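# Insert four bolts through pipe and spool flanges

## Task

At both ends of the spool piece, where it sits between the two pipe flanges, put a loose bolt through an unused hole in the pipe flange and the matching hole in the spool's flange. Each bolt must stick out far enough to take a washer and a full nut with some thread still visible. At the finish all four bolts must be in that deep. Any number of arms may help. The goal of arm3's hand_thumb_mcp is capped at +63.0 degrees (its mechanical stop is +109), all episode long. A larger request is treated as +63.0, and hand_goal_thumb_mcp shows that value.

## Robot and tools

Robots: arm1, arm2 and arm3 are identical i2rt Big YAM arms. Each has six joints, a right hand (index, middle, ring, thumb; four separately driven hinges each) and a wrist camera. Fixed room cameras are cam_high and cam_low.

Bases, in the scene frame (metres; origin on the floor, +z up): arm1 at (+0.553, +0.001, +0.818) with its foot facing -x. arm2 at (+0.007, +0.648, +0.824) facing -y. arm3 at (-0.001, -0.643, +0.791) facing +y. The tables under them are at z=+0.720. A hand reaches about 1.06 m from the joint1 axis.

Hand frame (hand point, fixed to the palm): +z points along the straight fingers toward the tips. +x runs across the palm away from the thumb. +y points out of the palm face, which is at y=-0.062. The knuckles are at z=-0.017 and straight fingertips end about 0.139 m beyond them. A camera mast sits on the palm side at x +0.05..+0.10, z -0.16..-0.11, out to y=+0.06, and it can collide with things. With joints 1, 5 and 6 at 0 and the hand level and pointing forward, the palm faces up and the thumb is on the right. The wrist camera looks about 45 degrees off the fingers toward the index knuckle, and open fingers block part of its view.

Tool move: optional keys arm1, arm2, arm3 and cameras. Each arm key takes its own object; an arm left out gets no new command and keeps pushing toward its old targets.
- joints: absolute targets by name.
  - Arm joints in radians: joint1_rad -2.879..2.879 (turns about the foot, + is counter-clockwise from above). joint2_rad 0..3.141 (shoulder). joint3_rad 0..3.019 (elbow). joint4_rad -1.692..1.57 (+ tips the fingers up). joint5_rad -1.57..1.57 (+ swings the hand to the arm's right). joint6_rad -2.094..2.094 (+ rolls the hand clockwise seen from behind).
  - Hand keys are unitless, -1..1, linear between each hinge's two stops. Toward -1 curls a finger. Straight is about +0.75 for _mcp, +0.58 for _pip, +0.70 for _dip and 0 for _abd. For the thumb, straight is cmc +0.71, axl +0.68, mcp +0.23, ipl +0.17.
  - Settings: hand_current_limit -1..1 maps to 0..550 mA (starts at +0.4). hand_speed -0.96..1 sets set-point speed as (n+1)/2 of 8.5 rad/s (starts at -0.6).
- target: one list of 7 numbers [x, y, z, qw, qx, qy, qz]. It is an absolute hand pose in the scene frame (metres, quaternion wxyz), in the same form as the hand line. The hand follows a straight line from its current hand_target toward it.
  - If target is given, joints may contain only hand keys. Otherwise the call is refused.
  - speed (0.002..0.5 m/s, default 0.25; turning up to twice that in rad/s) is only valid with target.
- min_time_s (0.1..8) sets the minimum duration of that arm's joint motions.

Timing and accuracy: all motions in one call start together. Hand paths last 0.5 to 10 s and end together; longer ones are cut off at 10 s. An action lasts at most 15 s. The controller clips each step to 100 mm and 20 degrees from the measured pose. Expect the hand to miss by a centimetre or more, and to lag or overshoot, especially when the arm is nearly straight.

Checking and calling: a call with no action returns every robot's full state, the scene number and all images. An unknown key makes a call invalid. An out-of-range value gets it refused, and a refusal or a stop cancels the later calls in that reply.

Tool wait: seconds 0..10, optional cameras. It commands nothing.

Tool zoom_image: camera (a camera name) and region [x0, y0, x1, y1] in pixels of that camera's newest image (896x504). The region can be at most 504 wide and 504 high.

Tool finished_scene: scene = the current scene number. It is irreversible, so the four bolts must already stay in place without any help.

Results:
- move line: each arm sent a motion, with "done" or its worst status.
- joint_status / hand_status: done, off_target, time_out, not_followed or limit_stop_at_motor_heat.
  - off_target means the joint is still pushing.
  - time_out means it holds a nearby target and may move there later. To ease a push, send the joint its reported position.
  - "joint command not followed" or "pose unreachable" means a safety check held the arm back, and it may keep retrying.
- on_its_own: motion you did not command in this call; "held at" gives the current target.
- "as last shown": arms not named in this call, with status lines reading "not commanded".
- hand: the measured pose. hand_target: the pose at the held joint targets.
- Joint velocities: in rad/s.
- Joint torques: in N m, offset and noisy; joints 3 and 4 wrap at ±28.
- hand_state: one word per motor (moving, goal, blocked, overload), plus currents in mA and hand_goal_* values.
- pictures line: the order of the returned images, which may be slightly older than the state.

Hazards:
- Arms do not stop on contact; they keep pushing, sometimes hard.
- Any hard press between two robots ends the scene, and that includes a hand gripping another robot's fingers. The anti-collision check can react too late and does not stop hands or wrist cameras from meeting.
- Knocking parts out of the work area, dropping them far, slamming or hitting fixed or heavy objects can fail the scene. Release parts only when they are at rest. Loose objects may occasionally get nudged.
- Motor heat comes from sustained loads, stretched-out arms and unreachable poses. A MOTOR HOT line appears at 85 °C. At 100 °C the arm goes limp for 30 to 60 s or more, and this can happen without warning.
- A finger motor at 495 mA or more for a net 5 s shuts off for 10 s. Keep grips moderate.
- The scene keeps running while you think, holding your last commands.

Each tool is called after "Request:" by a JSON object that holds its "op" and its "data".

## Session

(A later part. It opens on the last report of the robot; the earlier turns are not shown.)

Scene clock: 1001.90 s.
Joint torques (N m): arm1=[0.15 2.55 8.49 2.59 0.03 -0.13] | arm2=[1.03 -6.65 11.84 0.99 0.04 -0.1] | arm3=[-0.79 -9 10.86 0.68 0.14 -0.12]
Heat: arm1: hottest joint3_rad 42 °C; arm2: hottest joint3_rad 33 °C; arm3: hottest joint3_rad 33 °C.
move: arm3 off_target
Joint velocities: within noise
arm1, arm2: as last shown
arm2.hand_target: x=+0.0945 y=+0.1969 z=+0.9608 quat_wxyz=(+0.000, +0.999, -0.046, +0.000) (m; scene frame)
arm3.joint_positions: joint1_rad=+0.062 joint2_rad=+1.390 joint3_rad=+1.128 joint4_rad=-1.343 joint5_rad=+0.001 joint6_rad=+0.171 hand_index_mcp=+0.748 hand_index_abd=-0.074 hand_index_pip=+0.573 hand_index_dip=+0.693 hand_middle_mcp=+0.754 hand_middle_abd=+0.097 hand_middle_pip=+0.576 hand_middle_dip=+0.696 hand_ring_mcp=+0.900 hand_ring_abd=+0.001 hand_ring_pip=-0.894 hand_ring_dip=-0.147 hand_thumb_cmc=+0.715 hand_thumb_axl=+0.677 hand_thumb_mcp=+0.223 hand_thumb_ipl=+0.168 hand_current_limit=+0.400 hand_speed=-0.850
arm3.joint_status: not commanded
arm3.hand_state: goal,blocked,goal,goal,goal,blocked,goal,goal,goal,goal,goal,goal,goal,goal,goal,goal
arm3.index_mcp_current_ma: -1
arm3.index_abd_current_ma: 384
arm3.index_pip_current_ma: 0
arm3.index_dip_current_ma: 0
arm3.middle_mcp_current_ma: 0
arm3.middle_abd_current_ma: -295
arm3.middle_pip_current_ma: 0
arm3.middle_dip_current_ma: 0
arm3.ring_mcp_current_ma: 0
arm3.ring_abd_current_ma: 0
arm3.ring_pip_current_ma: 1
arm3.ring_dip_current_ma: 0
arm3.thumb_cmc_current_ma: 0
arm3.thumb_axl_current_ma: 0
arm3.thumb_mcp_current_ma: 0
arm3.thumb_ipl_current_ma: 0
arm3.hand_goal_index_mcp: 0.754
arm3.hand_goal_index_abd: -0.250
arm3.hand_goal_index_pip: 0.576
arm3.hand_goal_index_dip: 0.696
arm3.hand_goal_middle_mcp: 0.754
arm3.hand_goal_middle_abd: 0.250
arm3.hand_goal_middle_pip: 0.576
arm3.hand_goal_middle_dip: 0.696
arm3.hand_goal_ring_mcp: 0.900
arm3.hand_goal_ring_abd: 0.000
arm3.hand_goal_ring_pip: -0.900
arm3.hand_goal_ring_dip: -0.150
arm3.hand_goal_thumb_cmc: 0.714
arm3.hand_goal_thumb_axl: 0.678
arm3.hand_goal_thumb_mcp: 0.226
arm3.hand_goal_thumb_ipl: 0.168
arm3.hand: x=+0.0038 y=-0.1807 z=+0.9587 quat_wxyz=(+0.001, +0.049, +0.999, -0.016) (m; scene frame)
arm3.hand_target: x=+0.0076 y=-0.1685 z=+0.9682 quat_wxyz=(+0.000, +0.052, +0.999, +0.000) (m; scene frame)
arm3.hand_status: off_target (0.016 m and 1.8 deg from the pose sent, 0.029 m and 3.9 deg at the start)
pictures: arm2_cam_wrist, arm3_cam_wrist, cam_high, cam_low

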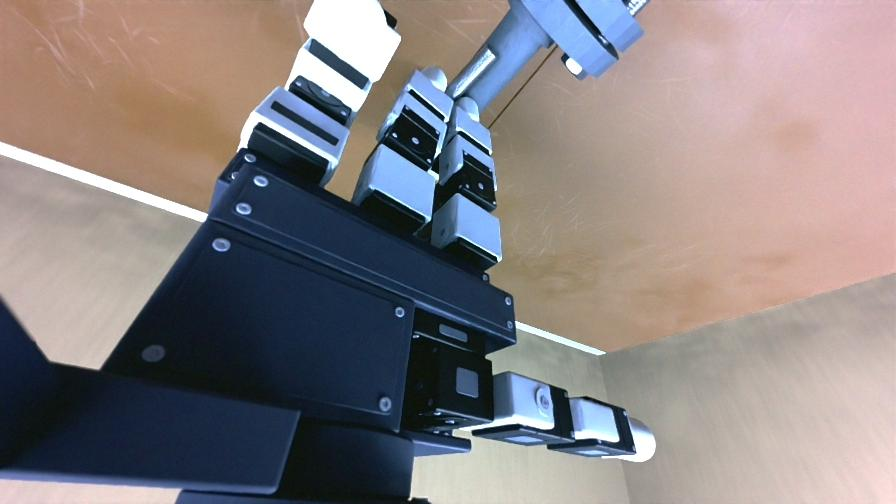

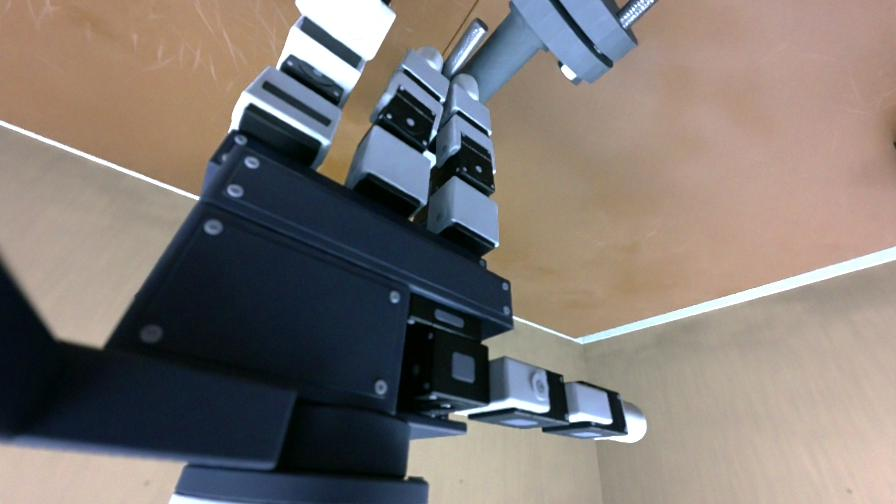

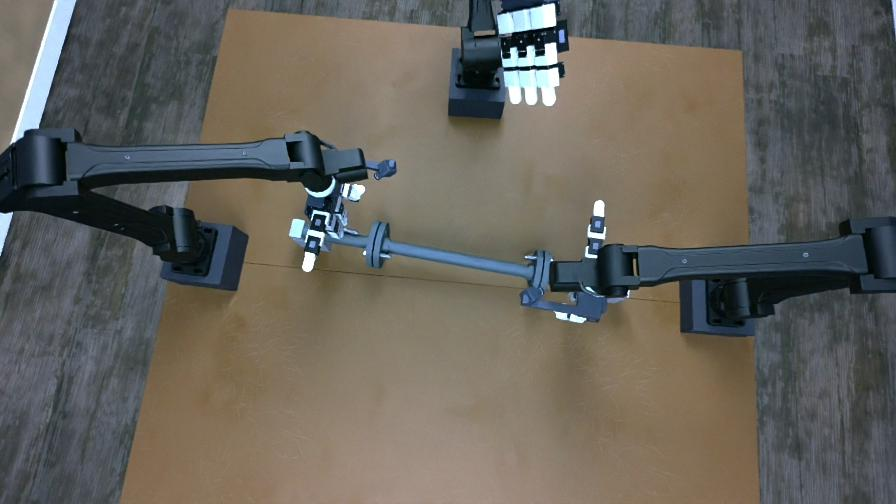

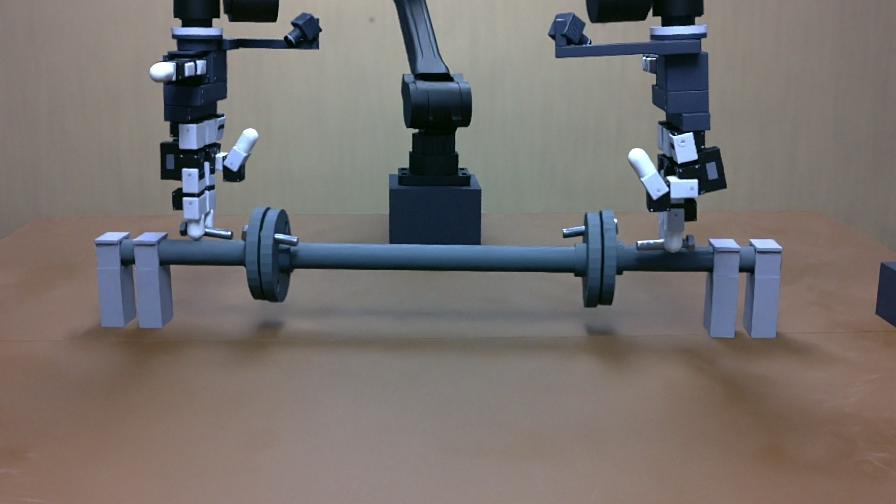

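Request:
{"op": "move", "data": {"arm3": {"target": [0.0075, -0.187, 1.03, 0, 0.05155, 0.99867, 0], "speed": 0.1}, "arm2": {"target": [0.0955, 0.222, 1.025, 0, 0.99892, -0.0465, 0], "speed": 0.1}, "cameras": []}}

Request:
{"op": "move", "data": {"arm3": {"target": [0.0085, -0.178, 0.9665, 0, 0.05155, 0.99867, 0], "speed": 0.1}, "arm2": {"target": [0.0965, 0.214, 0.9615, 0, 0.99892, -0.0465, 0], "speed": 0.1}, "cameras": ["cam_high", "cam_low", "arm2_cam_wrist", "arm3_cam_wrist"]}}

Scene clock: 1042.87 s.
Joint torques (N m): arm1=[0.21 2.55 8.49 2.59 0.04 -0.13] | arm2=[2.2 -7.82 12.37 0.17 -0.01 0.15] | arm3=[-0.56 -9.82 13.52 -0.38 0.15 -0.09]
Heat: arm1: hottest joint3_rad 42 °C; arm2: hottest joint3_rad 35 °C; arm3: hottest joint3_rad 35 °C.
move: arm2 off_target; arm3 off_target
Joint velocities: within noise
arm1: as last shown
arm2.joint_positions: joint1_rad=+0.351 joint2_rad=+1.317 joint3_rad=+1.086 joint4_rad=-1.391 joint5_rad=-0.005 joint6_rad=+0.419 hand_index_mcp=+0.755 hand_index_abd=-0.063 hand_index_pip=+0.579 hand_index_dip=+0.697 hand_middle_mcp=+0.752 hand_middle_abd=+0.095 hand_middle_pip=+0.575 hand_middle_dip=+0.696 hand_ring_mcp=+0.900 hand_ring_abd=+0.000 hand_ring_pip=-0.893 hand_ring_dip=-0.148 hand_thumb_cmc=+0.715 hand_thumb_axl=+0.677 hand_thumb_mcp=+0.223 hand_thumb_ipl=+0.168 hand_current_limit=+0.400 hand_speed=-0.850
arm2.joint_status: not commanded
arm2.hand_state: goal,blocked,goal,goal,goal,blocked,goal,goal,goal,goal,goal,goal,goal,goal,goal,goal
arm2.index_mcp_current_ma: 1
arm2.index_abd_current_ma: 385
arm2.index_pip_current_ma: 5
arm2.index_dip_current_ma: 2
arm2.middle_mcp_current_ma: -4
arm2.middle_abd_current_ma: -345
arm2.middle_pip_current_ma: -1
arm2.middle_dip_current_ma: 0
arm2.ring_mcp_current_ma: 0
arm2.ring_abd_current_ma: 0
arm2.ring_pip_current_ma: 14
arm2.ring_dip_current_ma: 4
arm2.thumb_cmc_current_ma: 1
arm2.thumb_axl_current_ma: -1
arm2.thumb_mcp_current_ma: -6
arm2.thumb_ipl_current_ma: 0
arm2.hand_goal_index_mcp: 0.754
arm2.hand_goal_index_abd: -0.200
arm2.hand_goal_index_pip: 0.576
arm2.hand_goal_index_dip: 0.696
arm2.hand_goal_middle_mcp: 0.754
arm2.hand_goal_middle_abd: 0.200
arm2.hand_goal_middle_pip: 0.576
arm2.hand_goal_middle_dip: 0.696
arm2.hand_goal_ring_mcp: 0.900
arm2.hand_goal_ring_abd: 0.000
arm2.hand_goal_ring_pip: -0.900
arm2.hand_goal_ring_dip: -0.150
arm2.hand_goal_thumb_cmc: 0.714
arm2.hand_goal_thumb_axl: 0.678
arm2.hand_goal_thumb_mcp: 0.226
arm2.hand_goal_thumb_ipl: 0.168
arm2.hand: x=+0.0889 y=+0.2334 z=+1.0024 quat_wxyz=(-0.021, +0.999, -0.048, -0.008) (m; scene frame)
arm2.hand_target: x=+0.0953 y=+0.2227 z=+1.0251 quat_wxyz=(+0.000, +0.999, -0.046, +0.000) (m; scene frame)
arm2.hand_status: off_target (0.026 m and 2.5 deg from the pose sent, 0.076 m and 2.0 deg at the start)
arm3.joint_positions: joint1_rad=+0.062 joint2_rad=+1.331 joint3_rad=+1.189 joint4_rad=-1.484 joint5_rad=+0.001 joint6_rad=+0.171 hand_index_mcp=+0.748 hand_index_abd=-0.074 hand_index_pip=+0.573 hand_index_dip=+0.693 hand_middle_mcp=+0.754 hand_middle_abd=+0.097 hand_middle_pip=+0.576 hand_middle_dip=+0.696 hand_ring_mcp=+0.900 hand_ring_abd=+0.001 hand_ring_pip=-0.894 hand_ring_dip=-0.147 hand_thumb_cmc=+0.715 hand_thumb_axl=+0.677 hand_thumb_mcp=+0.223 hand_thumb_ipl=+0.168 hand_current_limit=+0.400 hand_speed=-0.850
arm3.joint_status: not commanded
arm3.hand_state: goal,blocked,goal,goal,goal,blocked,goal,goal,goal,goal,goal,goal,goal,goal,goal,goal
arm3.index_mcp_current_ma: -1
arm3.index_abd_current_ma: 384
arm3.index_pip_current_ma: 0
arm3.index_dip_current_ma: 0
arm3.middle_mcp_current_ma: 0
arm3.middle_abd_current_ma: -295
arm3.middle_pip_current_ma: 0
arm3.middle_dip_current_ma: 0
arm3.ring_mcp_current_ma: 0
arm3.ring_abd_current_ma: 0
arm3.ring_pip_current_ma: 1
arm3.ring_dip_current_ma: 0
arm3.thumb_cmc_current_ma: 0
arm3.thumb_axl_current_ma: 0
arm3.thumb_mcp_current_ma: 0
arm3.thumb_ipl_current_ma: 0
arm3.hand_goal_index_mcp: 0.754
arm3.hand_goal_index_abd: -0.250
arm3.hand_goal_index_pip: 0.576
arm3.hand_goal_index_dip: 0.696
arm3.hand_goal_middle_mcp: 0.754
arm3.hand_goal_middle_abd: 0.250
arm3.hand_goal_middle_pip: 0.576
arm3.hand_goal_middle_dip: 0.696
arm3.hand_goal_ring_mcp: 0.900
arm3.hand_goal_ring_abd: 0.000
arm3.hand_goal_ring_pip: -0.900
arm3.hand_goal_ring_dip: -0.150
arm3.hand_goal_thumb_cmc: 0.714
arm3.hand_goal_thumb_axl: 0.678
arm3.hand_goal_thumb_mcp: 0.226
arm3.hand_goal_thumb_ipl: 0.168
arm3.hand: x=+0.0052 y=-0.1995 z=+1.0012 quat_wxyz=(+0.002, +0.049, +0.998, -0.026) (m; scene frame)
arm3.hand_target: x=+0.0076 y=-0.1882 z=+1.0298 quat_wxyz=(+0.000, +0.052, +0.999, +0.000) (m; scene frame)
arm3.hand_status: off_target (0.031 m and 3.0 deg from the pose sent, 0.072 m and 1.8 deg at the start)
pictures: none
No camera images: "cameras" was empty.

Scene clock: 1044.10 s.
Joint torques (N m): arm1=[0.15 2.61 8.51 2.59 0.04 -0.13] | arm2=[1.9 -7.41 8.73 1.06 0 0.11] | arm3=[-0.85 -9.11 8.83 0.73 0.14 -0.14]
Heat: arm1: hottest joint3_rad 42 °C; arm2: hottest joint3_rad 35 °C; arm3: hottest joint3_rad 35 °C.
move: arm2 done; arm3 done
Joint velocities: within noise
arm1: as last shown
arm2.joint_positions: joint1_rad=+0.351 joint2_rad=+1.371 joint3_rad=+1.018 joint4_rad=-1.234 joint5_rad=-0.005 joint6_rad=+0.419 hand_index_mcp=+0.755 hand_index_abd=-0.063 hand_index_pip=+0.579 hand_index_dip=+0.697 hand_middle_mcp=+0.752 hand_middle_abd=+0.095 hand_middle_pip=+0.575 hand_middle_dip=+0.696 hand_ring_mcp=+0.900 hand_ring_abd=+0.000 hand_ring_pip=-0.893 hand_ring_dip=-0.148 hand_thumb_cmc=+0.715 hand_thumb_axl=+0.677 hand_thumb_mcp=+0.223 hand_thumb_ipl=+0.168 hand_current_limit=+0.400 hand_speed=-0.850
arm2.joint_status: not commanded
arm2.hand_state: goal,blocked,goal,goal,goal,blocked,goal,goal,goal,goal,goal,goal,goal,goal,goal,goal
arm2.index_mcp_current_ma: 1
arm2.index_abd_current_ma: 385
arm2.index_pip_current_ma: 5
arm2.index_dip_current_ma: 2
arm2.middle_mcp_current_ma: -4
arm2.middle_abd_current_ma: -345
arm2.middle_pip_current_ma: -1
arm2.middle_dip_current_ma: 0
arm2.ring_mcp_current_ma: 0
arm2.ring_abd_current_ma: 0
arm2.ring_pip_current_ma: 14
arm2.ring_dip_current_ma: 4
arm2.thumb_cmc_current_ma: 1
arm2.thumb_axl_current_ma: -1
arm2.thumb_mcp_current_ma: -6
arm2.thumb_ipl_current_ma: 0
arm2.hand_goal_index_mcp: 0.754
arm2.hand_goal_index_abd: -0.200
arm2.hand_goal_index_pip: 0.576
arm2.hand_goal_index_dip: 0.696
arm2.hand_goal_middle_mcp: 0.754
arm2.hand_goal_middle_abd: 0.200
arm2.hand_goal_middle_pip: 0.576
arm2.hand_goal_middle_dip: 0.696
arm2.hand_goal_ring_mcp: 0.900
arm2.hand_goal_ring_abd: 0.000
arm2.hand_goal_ring_pip: -0.900
arm2.hand_goal_ring_dip: -0.150
arm2.hand_goal_thumb_cmc: 0.714
arm2.hand_goal_thumb_axl: 0.678
arm2.hand_goal_thumb_mcp: 0.226
arm2.hand_goal_thumb_ipl: 0.168
arm2.hand: x=+0.0938 y=+0.2178 z=+0.9609 quat_wxyz=(-0.005, +0.999, -0.048, -0.001) (m; scene frame)
arm2.hand_target: x=+0.0965 y=+0.2141 z=+0.9616 quat_wxyz=(+0.000, +0.999, -0.046, +0.000) (m; scene frame)
arm2.hand_status: done (0.005 m and 0.6 deg from the pose sent, 0.046 m and 2.6 deg at the start)
arm3.joint_positions: joint1_rad=+0.061 joint2_rad=+1.370 joint3_rad=+1.124 joint4_rad=-1.339 joint5_rad=+0.001 joint6_rad=+0.171 hand_index_mcp=+0.748 hand_index_abd=-0.074 hand_index_pip=+0.573 hand_index_dip=+0.693 hand_middle_mcp=+0.755 hand_middle_abd=+0.097 hand_middle_pip=+0.576 hand_middle_dip=+0.696 hand_ring_mcp=+0.900 hand_ring_abd=+0.001 hand_ring_pip=-0.894 hand_ring_dip=-0.147 hand_thumb_cmc=+0.715 hand_thumb_axl=+0.677 hand_thumb_mcp=+0.223 hand_thumb_ipl=+0.168 hand_current_limit=+0.400 hand_speed=-0.850
arm3.joint_status: not commanded
arm3.hand_state: goal,blocked,goal,goal,goal,blocked,goal,goal,goal,goal,goal,goal,goal,goal,goal,goal
arm3.index_mcp_current_ma: -1
arm3.index_abd_current_ma: 384
arm3.index_pip_current_ma: 0
arm3.index_dip_current_ma: 0
arm3.middle_mcp_current_ma: 0
arm3.middle_abd_current_ma: -295
arm3.middle_pip_current_ma: 0
arm3.middle_dip_current_ma: 0
arm3.ring_mcp_current_ma: 0
arm3.ring_abd_current_ma: 0
arm3.ring_pip_current_ma: 1
arm3.ring_dip_current_ma: 0
arm3.thumb_cmc_current_ma: 0
arm3.thumb_axl_current_ma: 0
arm3.thumb_mcp_current_ma: 0
arm3.thumb_ipl_current_ma: 0
arm3.hand_goal_index_mcp: 0.754
arm3.hand_goal_index_abd: -0.250
arm3.hand_goal_index_pip: 0.576
arm3.hand_goal_index_dip: 0.696
arm3.hand_goal_middle_mcp: 0.754
arm3.hand_goal_middle_abd: 0.250
arm3.hand_goal_middle_pip: 0.576
arm3.hand_goal_middle_dip: 0.696
arm3.hand_goal_ring_mcp: 0.900
arm3.hand_goal_ring_abd: 0.000
arm3.hand_goal_ring_pip: -0.900
arm3.hand_goal_ring_dip: -0.150
arm3.hand_goal_thumb_cmc: 0.714
arm3.hand_goal_thumb_axl: 0.678
arm3.hand_goal_thumb_mcp: 0.226
arm3.hand_goal_thumb_ipl: 0.168
arm3.hand: x=+0.0042 y=-0.1818 z=+0.9659 quat_wxyz=(+0.000, +0.050, +0.999, -0.006) (m; scene frame)
arm3.hand_target: x=+0.0085 y=-0.1781 z=+0.9666 quat_wxyz=(+0.000, +0.051, +0.999, +0.000) (m; scene frame)
arm3.hand_status: done (0.006 m and 0.7 deg from the pose sent, 0.041 m and 3.1 deg at the start)
pictures: arm2_cam_wrist, arm3_cam_wrist, cam_high, cam_low

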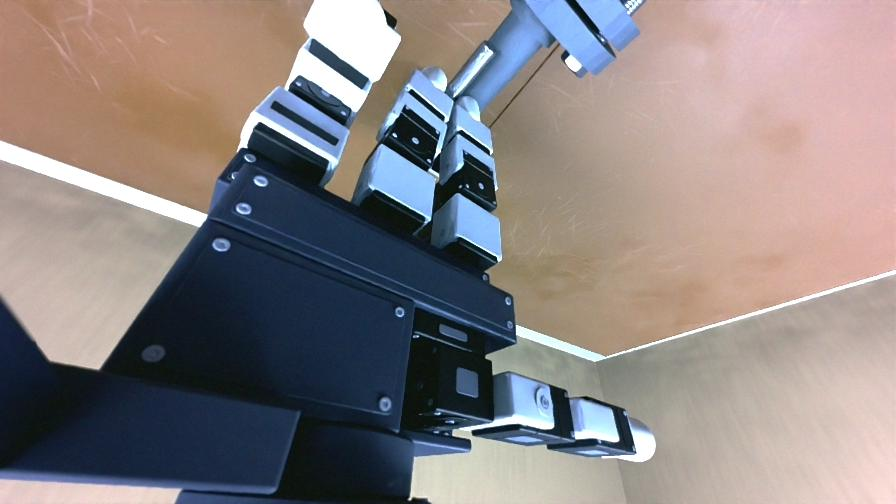

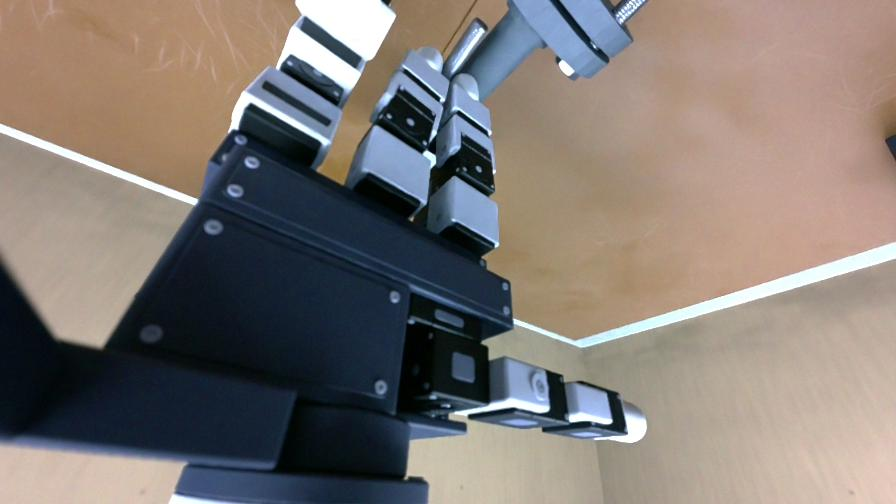

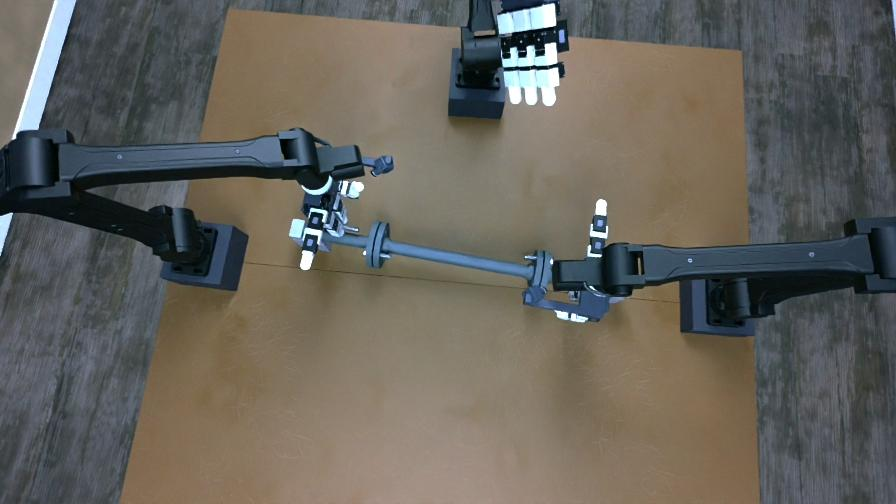

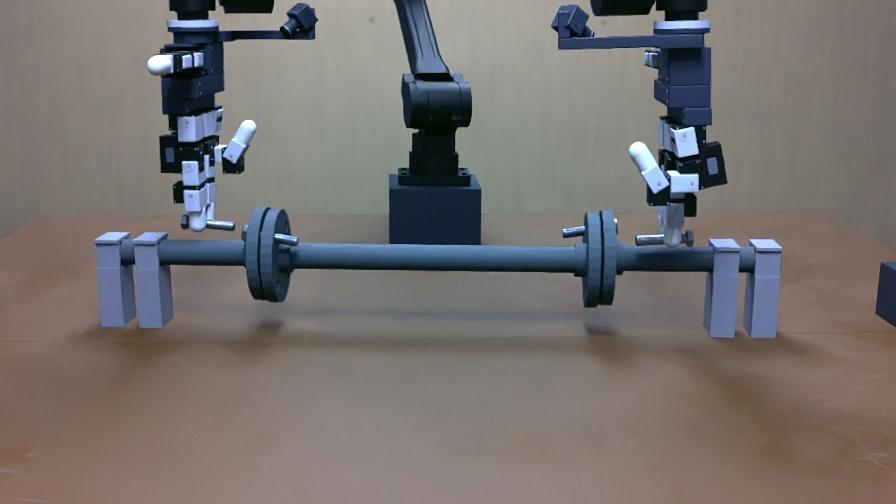

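Request:
{"op": "zoom_image", "data": {"camera": "cam_low", "region": [590, 205, 700, 260]}}

Request:
{"op": "zoom_image", "data": {"camera": "cam_low", "region": [170, 195, 300, 260]}}

Request:
{"op": "zoom_image", "data": {"camera": "cam_high", "region": [335, 210, 405, 275]}}

Request:
{"op": "zoom_image", "data": {"camera": "arm3_cam_wrist", "region": [420, 0, 660, 130]}}

Request:
{"op": "zoom_image", "data": {"camera": "arm2_cam_wrist", "region": [420, 0, 660, 130]}}

Scaled by 4.582.

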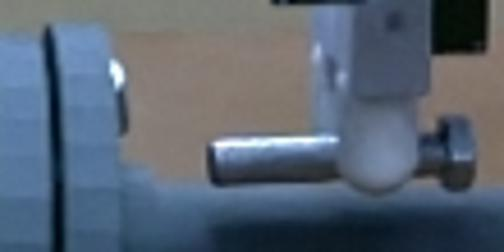

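Scaled by 3.877.

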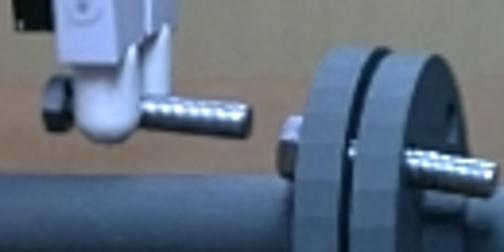

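Scaled by 7.200.

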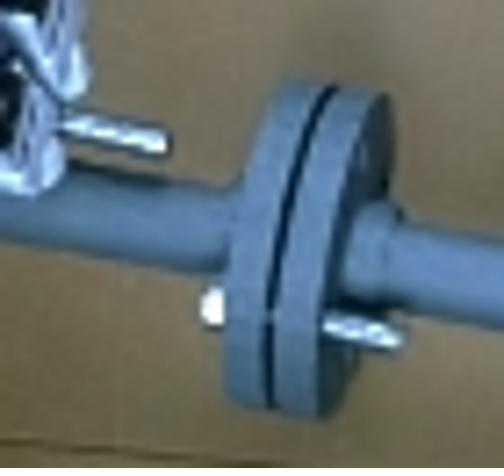

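Scaled by 2.100.

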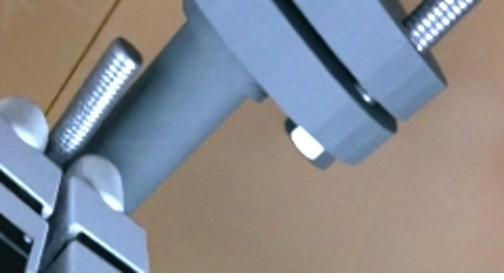

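Scaled by 2.100.

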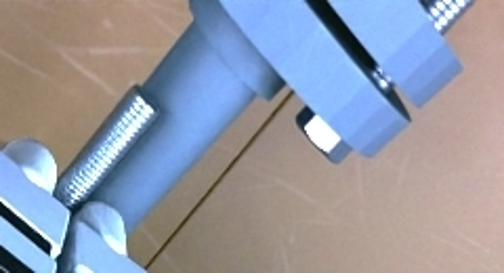

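Request:
{"op": "move", "data": {"arm3": {"joints": {"joint1_rad": 0.047, "joint2_rad": 1.394, "joint3_rad": 1.205, "joint4_rad": -1.341}, "min_time_s": 2}, "arm2": {"joints": {"joint1_rad": 0.366, "joint2_rad": 1.400, "joint3_rad": 1.103, "joint4_rad": -1.235}, "min_time_s": 2}, "cameras": ["cam_high", "cam_low"]}}

Request:
{"op": "zoom_image", "data": {"camera": "cam_low", "region": [590, 205, 700, 260]}}

Request:
{"op": "zoom_image", "data": {"camera": "cam_low", "region": [170, 195, 300, 260]}}

Request:
{"op": "zoom_image", "data": {"camera": "cam_high", "region": [335, 210, 405, 275]}}

Scene clock: 1117.00 s.
Joint torques (N m): arm1=[0.15 2.61 8.49 2.59 0.04 -0.13] | arm2=[2.2 -7.06 12.57 0.62 0 0.11] | arm3=[-0.79 -8.7 13.89 0.16 0.14 -0.13]
Heat: arm1: hottest joint3_rad 42 °C; arm2: hottest joint3_rad 34 °C; arm3: hottest joint3_rad 34 °C.
move: arm2 done; arm3 done
Joint velocities: within noise
arm1: as last shown
arm2.joint_positions: joint1_rad=+0.359 joint2_rad=+1.386 joint3_rad=+1.054 joint4_rad=-1.234 joint5_rad=-0.005 joint6_rad=+0.419 hand_index_mcp=+0.755 hand_index_abd=-0.063 hand_index_pip=+0.579 hand_index_dip=+0.697 hand_middle_mcp=+0.752 hand_middle_abd=+0.095 hand_middle_pip=+0.575 hand_middle_dip=+0.696 hand_ring_mcp=+0.900 hand_ring_abd=+0.000 hand_ring_pip=-0.893 hand_ring_dip=-0.148 hand_thumb_cmc=+0.715 hand_thumb_axl=+0.677 hand_thumb_mcp=+0.223 hand_thumb_ipl=+0.168 hand_current_limit=+0.400 hand_speed=-0.850
arm2.joint_status: all done
arm2.hand_state: goal,blocked,goal,goal,goal,blocked,goal,goal,goal,goal,goal,goal,goal,goal,goal,goal
arm2.index_mcp_current_ma: 1
arm2.index_abd_current_ma: 385
arm2.index_pip_current_ma: 5
arm2.index_dip_current_ma: 2
arm2.middle_mcp_current_ma: -4
arm2.middle_abd_current_ma: -345
arm2.middle_pip_current_ma: -1
arm2.middle_dip_current_ma: 0
arm2.ring_mcp_current_ma: 0
arm2.ring_abd_current_ma: 0
arm2.ring_pip_current_ma: 14
arm2.ring_dip_current_ma: 4
arm2.thumb_cmc_current_ma: 1
arm2.thumb_axl_current_ma: -1
arm2.thumb_mcp_current_ma: -6
arm2.thumb_ipl_current_ma: 0
arm2.hand_goal_index_mcp: 0.754
arm2.hand_goal_index_abd: -0.200
arm2.hand_goal_index_pip: 0.576
arm2.hand_goal_index_dip: 0.696
arm2.hand_goal_middle_mcp: 0.754
arm2.hand_goal_middle_abd: 0.200
arm2.hand_goal_middle_pip: 0.576
arm2.hand_goal_middle_dip: 0.696
arm2.hand_goal_ring_mcp: 0.900
arm2.hand_goal_ring_abd: 0.000
arm2.hand_goal_ring_pip: -0.900
arm2.hand_goal_ring_dip: -0.150
arm2.hand_goal_thumb_cmc: 0.714
arm2.hand_goal_thumb_axl: 0.678
arm2.hand_goal_thumb_mcp: 0.226
arm2.hand_goal_thumb_ipl: 0.168
arm2.hand: x=+0.1018 y=+0.2056 z=+0.9703 quat_wxyz=(+0.006, +0.999, -0.044, +0.002) (m; scene frame)
arm2.hand_target: x=+0.1108 y=+0.1896 z=+0.9854 quat_wxyz=(+0.021, +0.999, -0.040, +0.008) (m; scene frame)
arm2.hand_status: not commanded
arm3.joint_positions: joint1_rad=+0.057 joint2_rad=+1.383 joint3_rad=+1.146 joint4_rad=-1.339 joint5_rad=+0.001 joint6_rad=+0.171 hand_index_mcp=+0.748 hand_index_abd=-0.074 hand_index_pip=+0.573 hand_index_dip=+0.693 hand_middle_mcp=+0.755 hand_middle_abd=+0.097 hand_middle_pip=+0.576 hand_middle_dip=+0.696 hand_ring_mcp=+0.900 hand_ring_abd=+0.001 hand_ring_pip=-0.894 hand_ring_dip=-0.147 hand_thumb_cmc=+0.715 hand_thumb_axl=+0.677 hand_thumb_mcp=+0.223 hand_thumb_ipl=+0.168 hand_current_limit=+0.400 hand_speed=-0.850
arm3.joint_status: all done
arm3.hand_state: goal,blocked,goal,goal,goal,blocked,goal,goal,goal,goal,goal,goal,goal,goal,goal,goal
arm3.index_mcp_current_ma: -1
arm3.index_abd_current_ma: 384
arm3.index_pip_current_ma: 0
arm3.index_dip_current_ma: 0
arm3.middle_mcp_current_ma: 0
arm3.middle_abd_current_ma: -295
arm3.middle_pip_current_ma: 0
arm3.middle_dip_current_ma: 0
arm3.ring_mcp_current_ma: 0
arm3.ring_abd_current_ma: 0
arm3.ring_pip_current_ma: 1
arm3.ring_dip_current_ma: 0
arm3.thumb_cmc_current_ma: 0
arm3.thumb_axl_current_ma: 0
arm3.thumb_mcp_current_ma: 0
arm3.thumb_ipl_current_ma: 0
arm3.hand_goal_index_mcp: 0.754
arm3.hand_goal_index_abd: -0.250
arm3.hand_goal_index_pip: 0.576
arm3.hand_goal_index_dip: 0.696
arm3.hand_goal_middle_mcp: 0.754
arm3.hand_goal_middle_abd: 0.250
arm3.hand_goal_middle_pip: 0.576
arm3.hand_goal_middle_dip: 0.696
arm3.hand_goal_ring_mcp: 0.900
arm3.hand_goal_ring_abd: 0.000
arm3.hand_goal_ring_pip: -0.900
arm3.hand_goal_ring_dip: -0.150
arm3.hand_goal_thumb_cmc: 0.714
arm3.hand_goal_thumb_axl: 0.678
arm3.hand_goal_thumb_mcp: 0.226
arm3.hand_goal_thumb_ipl: 0.168
arm3.hand: x=+0.0054 y=-0.1738 z=+0.9701 quat_wxyz=(-0.001, +0.052, +0.999, -0.002) (m; scene frame)
arm3.hand_target: x=+0.0090 y=-0.1544 z=+0.9920 quat_wxyz=(-0.002, +0.053, +0.998, +0.021) (m; scene frame)
arm3.hand_status: not commanded
pictures: cam_high, cam_low

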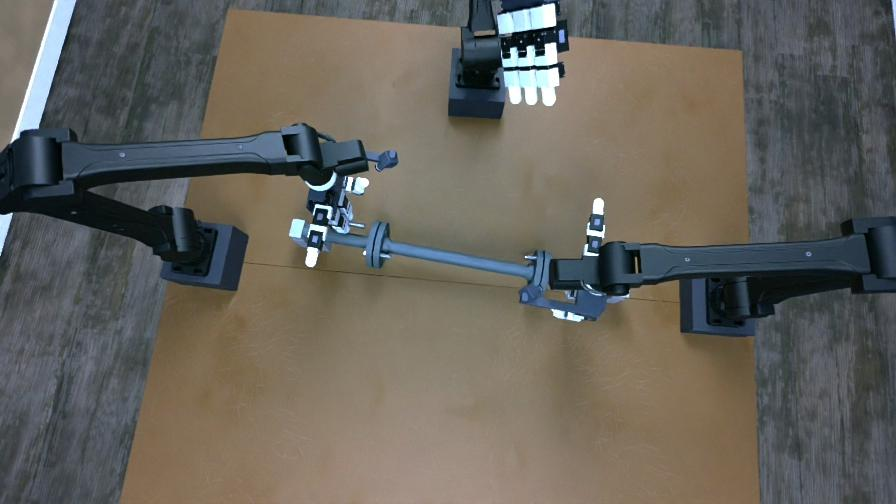

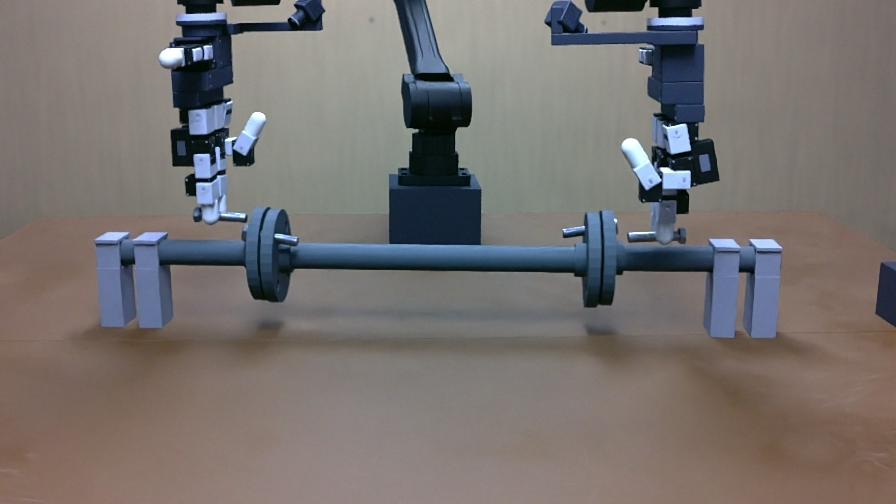

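Scaled by 4.582.

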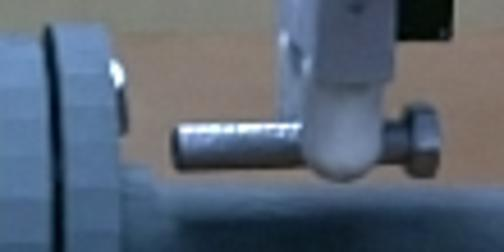

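Scaled by 3.877.

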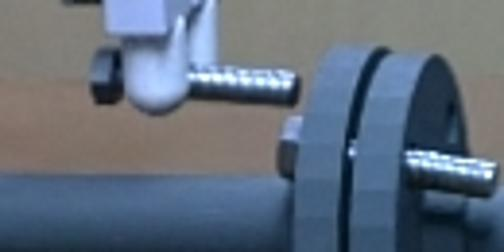

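Scaled by 7.200.

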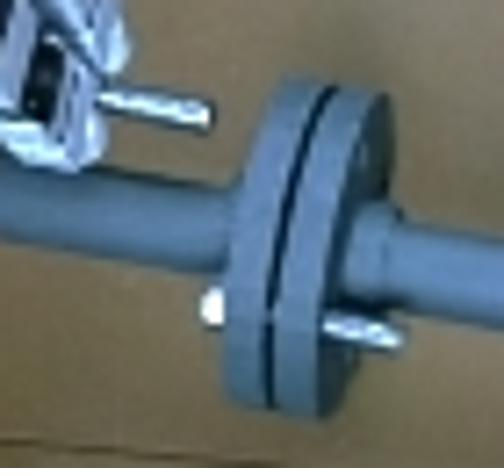

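Request:
{"op": "move", "data": {"arm3": {"joints": {"joint1_rad": 0.041, "joint2_rad": 1.421, "joint3_rad": 1.223, "joint4_rad": -1.3305, "joint6_rad": 0.160}, "min_time_s": 2}, "arm2": {"joints": {"joint1_rad": 0.334, "joint2_rad": 1.413, "joint3_rad": 1.060, "joint4_rad": -1.216, "joint6_rad": 0.412}, "min_time_s": 2}, "cameras": ["cam_high", "cam_low", "arm3_cam_wrist", "arm2_cam_wrist"]}}

Request:
{"op": "zoom_image", "data": {"camera": "cam_low", "region": [590, 205, 700, 260]}}

Request:
{"op": "zoom_image", "data": {"camera": "cam_low", "region": [170, 195, 300, 260]}}

Request:
{"op": "zoom_image", "data": {"camera": "cam_high", "region": [335, 210, 405, 275]}}

Request:
{"op": "zoom_image", "data": {"camera": "arm3_cam_wrist", "region": [420, 0, 660, 130]}}

Request:
{"op": "zoom_image", "data": {"camera": "arm2_cam_wrist", "region": [420, 0, 660, 130]}}

Scene clock: 1152.87 s.
Joint torques (N m): arm1=[0.21 2.55 8.49 2.58 0.03 -0.13] | arm2=[1.14 -7.18 8.9 1.11 0 0.03] | arm3=[-0.79 -9.05 13.94 0.55 0.13 -0.17]
Heat: arm1: hottest joint3_rad 42 °C; arm2: hottest joint3_rad 39 °C; arm3: hottest joint3_rad 37 °C.
move: arm2 done; arm3 done
Joint velocities: within noise
arm1: as last shown
arm2.joint_positions: joint1_rad=+0.341 joint2_rad=+1.398 joint3_rad=+1.054 joint4_rad=-1.226 joint5_rad=-0.005 joint6_rad=+0.419 hand_index_mcp=+0.755 hand_index_abd=-0.063 hand_index_pip=+0.579 hand_index_dip=+0.697 hand_middle_mcp=+0.752 hand_middle_abd=+0.095 hand_middle_pip=+0.575 hand_middle_dip=+0.696 hand_ring_mcp=+0.900 hand_ring_abd=+0.000 hand_ring_pip=-0.893 hand_ring_dip=-0.148 hand_thumb_cmc=+0.715 hand_thumb_axl=+0.677 hand_thumb_mcp=+0.223 hand_thumb_ipl=+0.168 hand_current_limit=+0.400 hand_speed=-0.850
arm2.joint_status: all done
arm2.hand_state: goal,blocked,goal,goal,goal,blocked,goal,goal,goal,goal,goal,goal,goal,goal,goal,goal
arm2.index_mcp_current_ma: 1
arm2.index_abd_current_ma: 385
arm2.index_pip_current_ma: 5
arm2.index_dip_current_ma: 2
arm2.middle_mcp_current_ma: -4
arm2.middle_abd_current_ma: -345
arm2.middle_pip_current_ma: -1
arm2.middle_dip_current_ma: 0
arm2.ring_mcp_current_ma: 0
arm2.ring_abd_current_ma: 0
arm2.ring_pip_current_ma: 14
arm2.ring_dip_current_ma: 4
arm2.thumb_cmc_current_ma: 1
arm2.thumb_axl_current_ma: -1
arm2.thumb_mcp_current_ma: -6
arm2.thumb_ipl_current_ma: 0
arm2.hand_goal_index_mcp: 0.754
arm2.hand_goal_index_abd: -0.200
arm2.hand_goal_index_pip: 0.576
arm2.hand_goal_index_dip: 0.696
arm2.hand_goal_middle_mcp: 0.754
arm2.hand_goal_middle_abd: 0.200
arm2.hand_goal_middle_pip: 0.576
arm2.hand_goal_middle_dip: 0.696
arm2.hand_goal_ring_mcp: 0.900
arm2.hand_goal_ring_abd: 0.000
arm2.hand_goal_ring_pip: -0.900
arm2.hand_goal_ring_dip: -0.150
arm2.hand_goal_thumb_cmc: 0.714
arm2.hand_goal_thumb_axl: 0.678
arm2.hand_goal_thumb_mcp: 0.226
arm2.hand_goal_thumb_ipl: 0.168
arm2.hand: x=+0.0944 y=+0.2020 z=+0.9655 quat_wxyz=(+0.003, +0.999, -0.053, +0.002) (m; scene frame)
arm2.hand_target: x=+0.0932 y=+0.1966 z=+0.9626 quat_wxyz=(+0.004, +0.999, -0.053, +0.002) (m; scene frame)
arm2.hand_status: not commanded
arm3.joint_positions: joint1_rad=+0.051 joint2_rad=+1.410 joint3_rad=+1.164 joint4_rad=-1.339 joint5_rad=+0.001 joint6_rad=+0.171 hand_index_mcp=+0.748 hand_index_abd=-0.074 hand_index_pip=+0.573 hand_index_dip=+0.693 hand_middle_mcp=+0.755 hand_middle_abd=+0.097 hand_middle_pip=+0.576 hand_middle_dip=+0.696 hand_ring_mcp=+0.900 hand_ring_abd=+0.001 hand_ring_pip=-0.894 hand_ring_dip=-0.147 hand_thumb_cmc=+0.715 hand_thumb_axl=+0.677 hand_thumb_mcp=+0.223 hand_thumb_ipl=+0.168 hand_current_limit=+0.400 hand_speed=-0.850
arm3.joint_status: all done
arm3.hand_state: goal,blocked,goal,goal,goal,blocked,goal,goal,goal,goal,goal,goal,goal,goal,goal,goal
arm3.index_mcp_current_ma: -1
arm3.index_abd_current_ma: 384
arm3.index_pip_current_ma: 0
arm3.index_dip_current_ma: 0
arm3.middle_mcp_current_ma: 0
arm3.middle_abd_current_ma: -295
arm3.middle_pip_current_ma: 0
arm3.middle_dip_current_ma: 0
arm3.ring_mcp_current_ma: 0
arm3.ring_abd_current_ma: 0
arm3.ring_pip_current_ma: 1
arm3.ring_dip_current_ma: 0
arm3.thumb_cmc_current_ma: 0
arm3.thumb_axl_current_ma: 0
arm3.thumb_mcp_current_ma: 0
arm3.thumb_ipl_current_ma: 0
arm3.hand_goal_index_mcp: 0.754
arm3.hand_goal_index_abd: -0.250
arm3.hand_goal_index_pip: 0.576
arm3.hand_goal_index_dip: 0.696
arm3.hand_goal_middle_mcp: 0.754
arm3.hand_goal_middle_abd: 0.250
arm3.hand_goal_middle_pip: 0.576
arm3.hand_goal_middle_dip: 0.696
arm3.hand_goal_ring_mcp: 0.900
arm3.hand_goal_ring_abd: 0.000
arm3.hand_goal_ring_pip: -0.900
arm3.hand_goal_ring_dip: -0.150
arm3.hand_goal_thumb_cmc: 0.714
arm3.hand_goal_thumb_axl: 0.678
arm3.hand_goal_thumb_mcp: 0.226
arm3.hand_goal_thumb_ipl: 0.168
arm3.hand: x=+0.0078 y=-0.1668 z=+0.9656 quat_wxyz=(+0.000, +0.055, +0.998, -0.007) (m; scene frame)
arm3.hand_target: x=+0.0112 y=-0.1442 z=+0.9887 quat_wxyz=(-0.002, +0.055, +0.998, +0.022) (m; scene frame)
arm3.hand_status: not commanded
pictures: arm2_cam_wrist, arm3_cam_wrist, cam_high, cam_low

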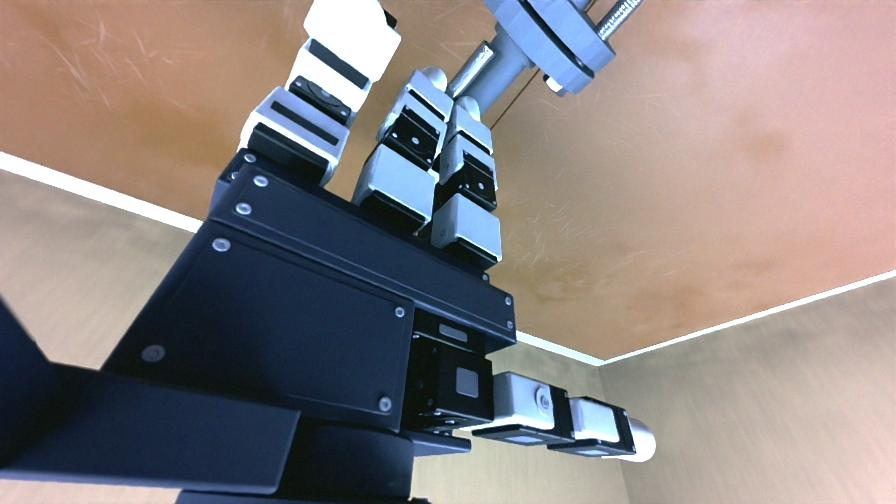

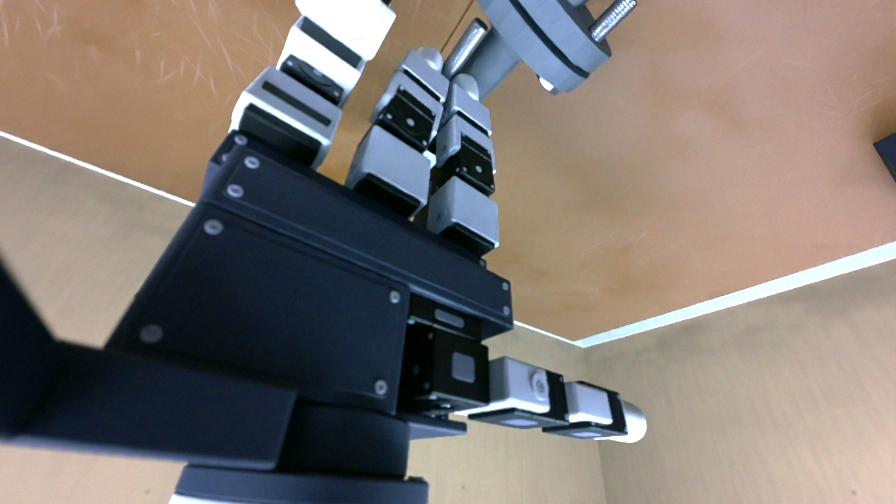

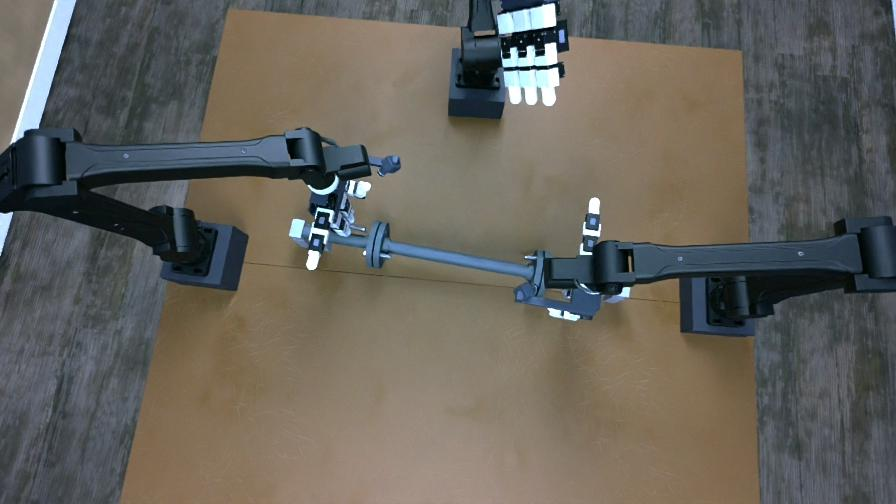

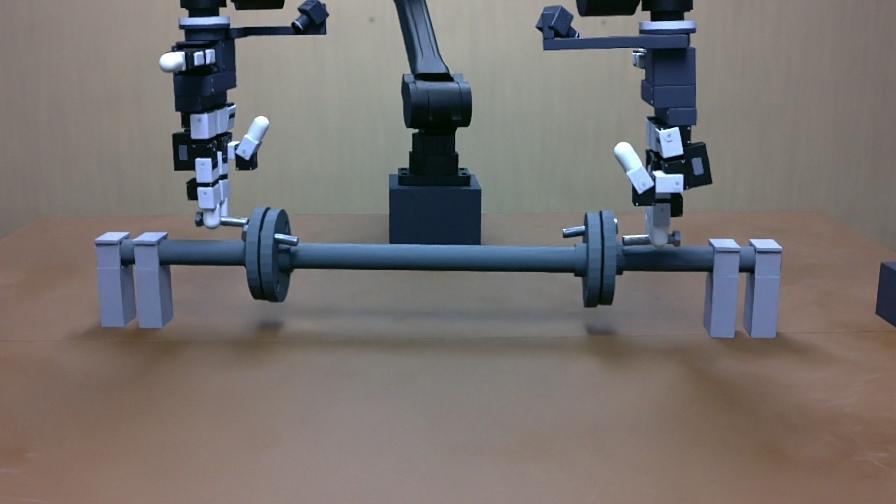

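Scaled by 4.582.

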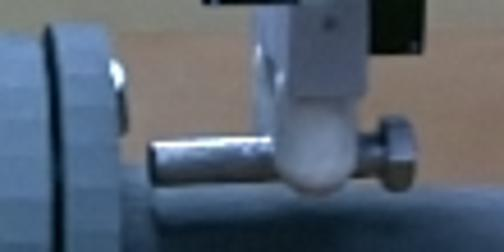

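Scaled by 3.877.

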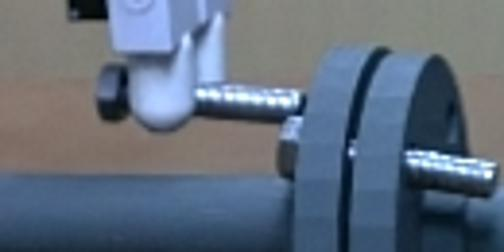

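Scaled by 7.200.

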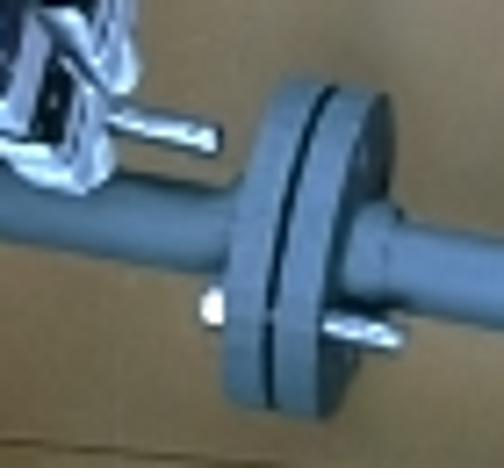

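Scaled by 2.100.

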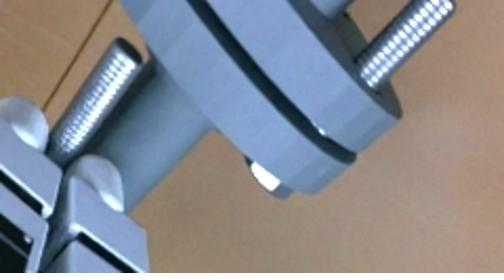

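Scaled by 2.100.

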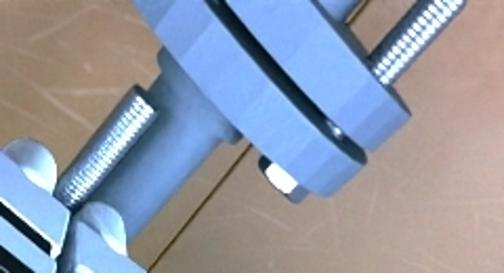

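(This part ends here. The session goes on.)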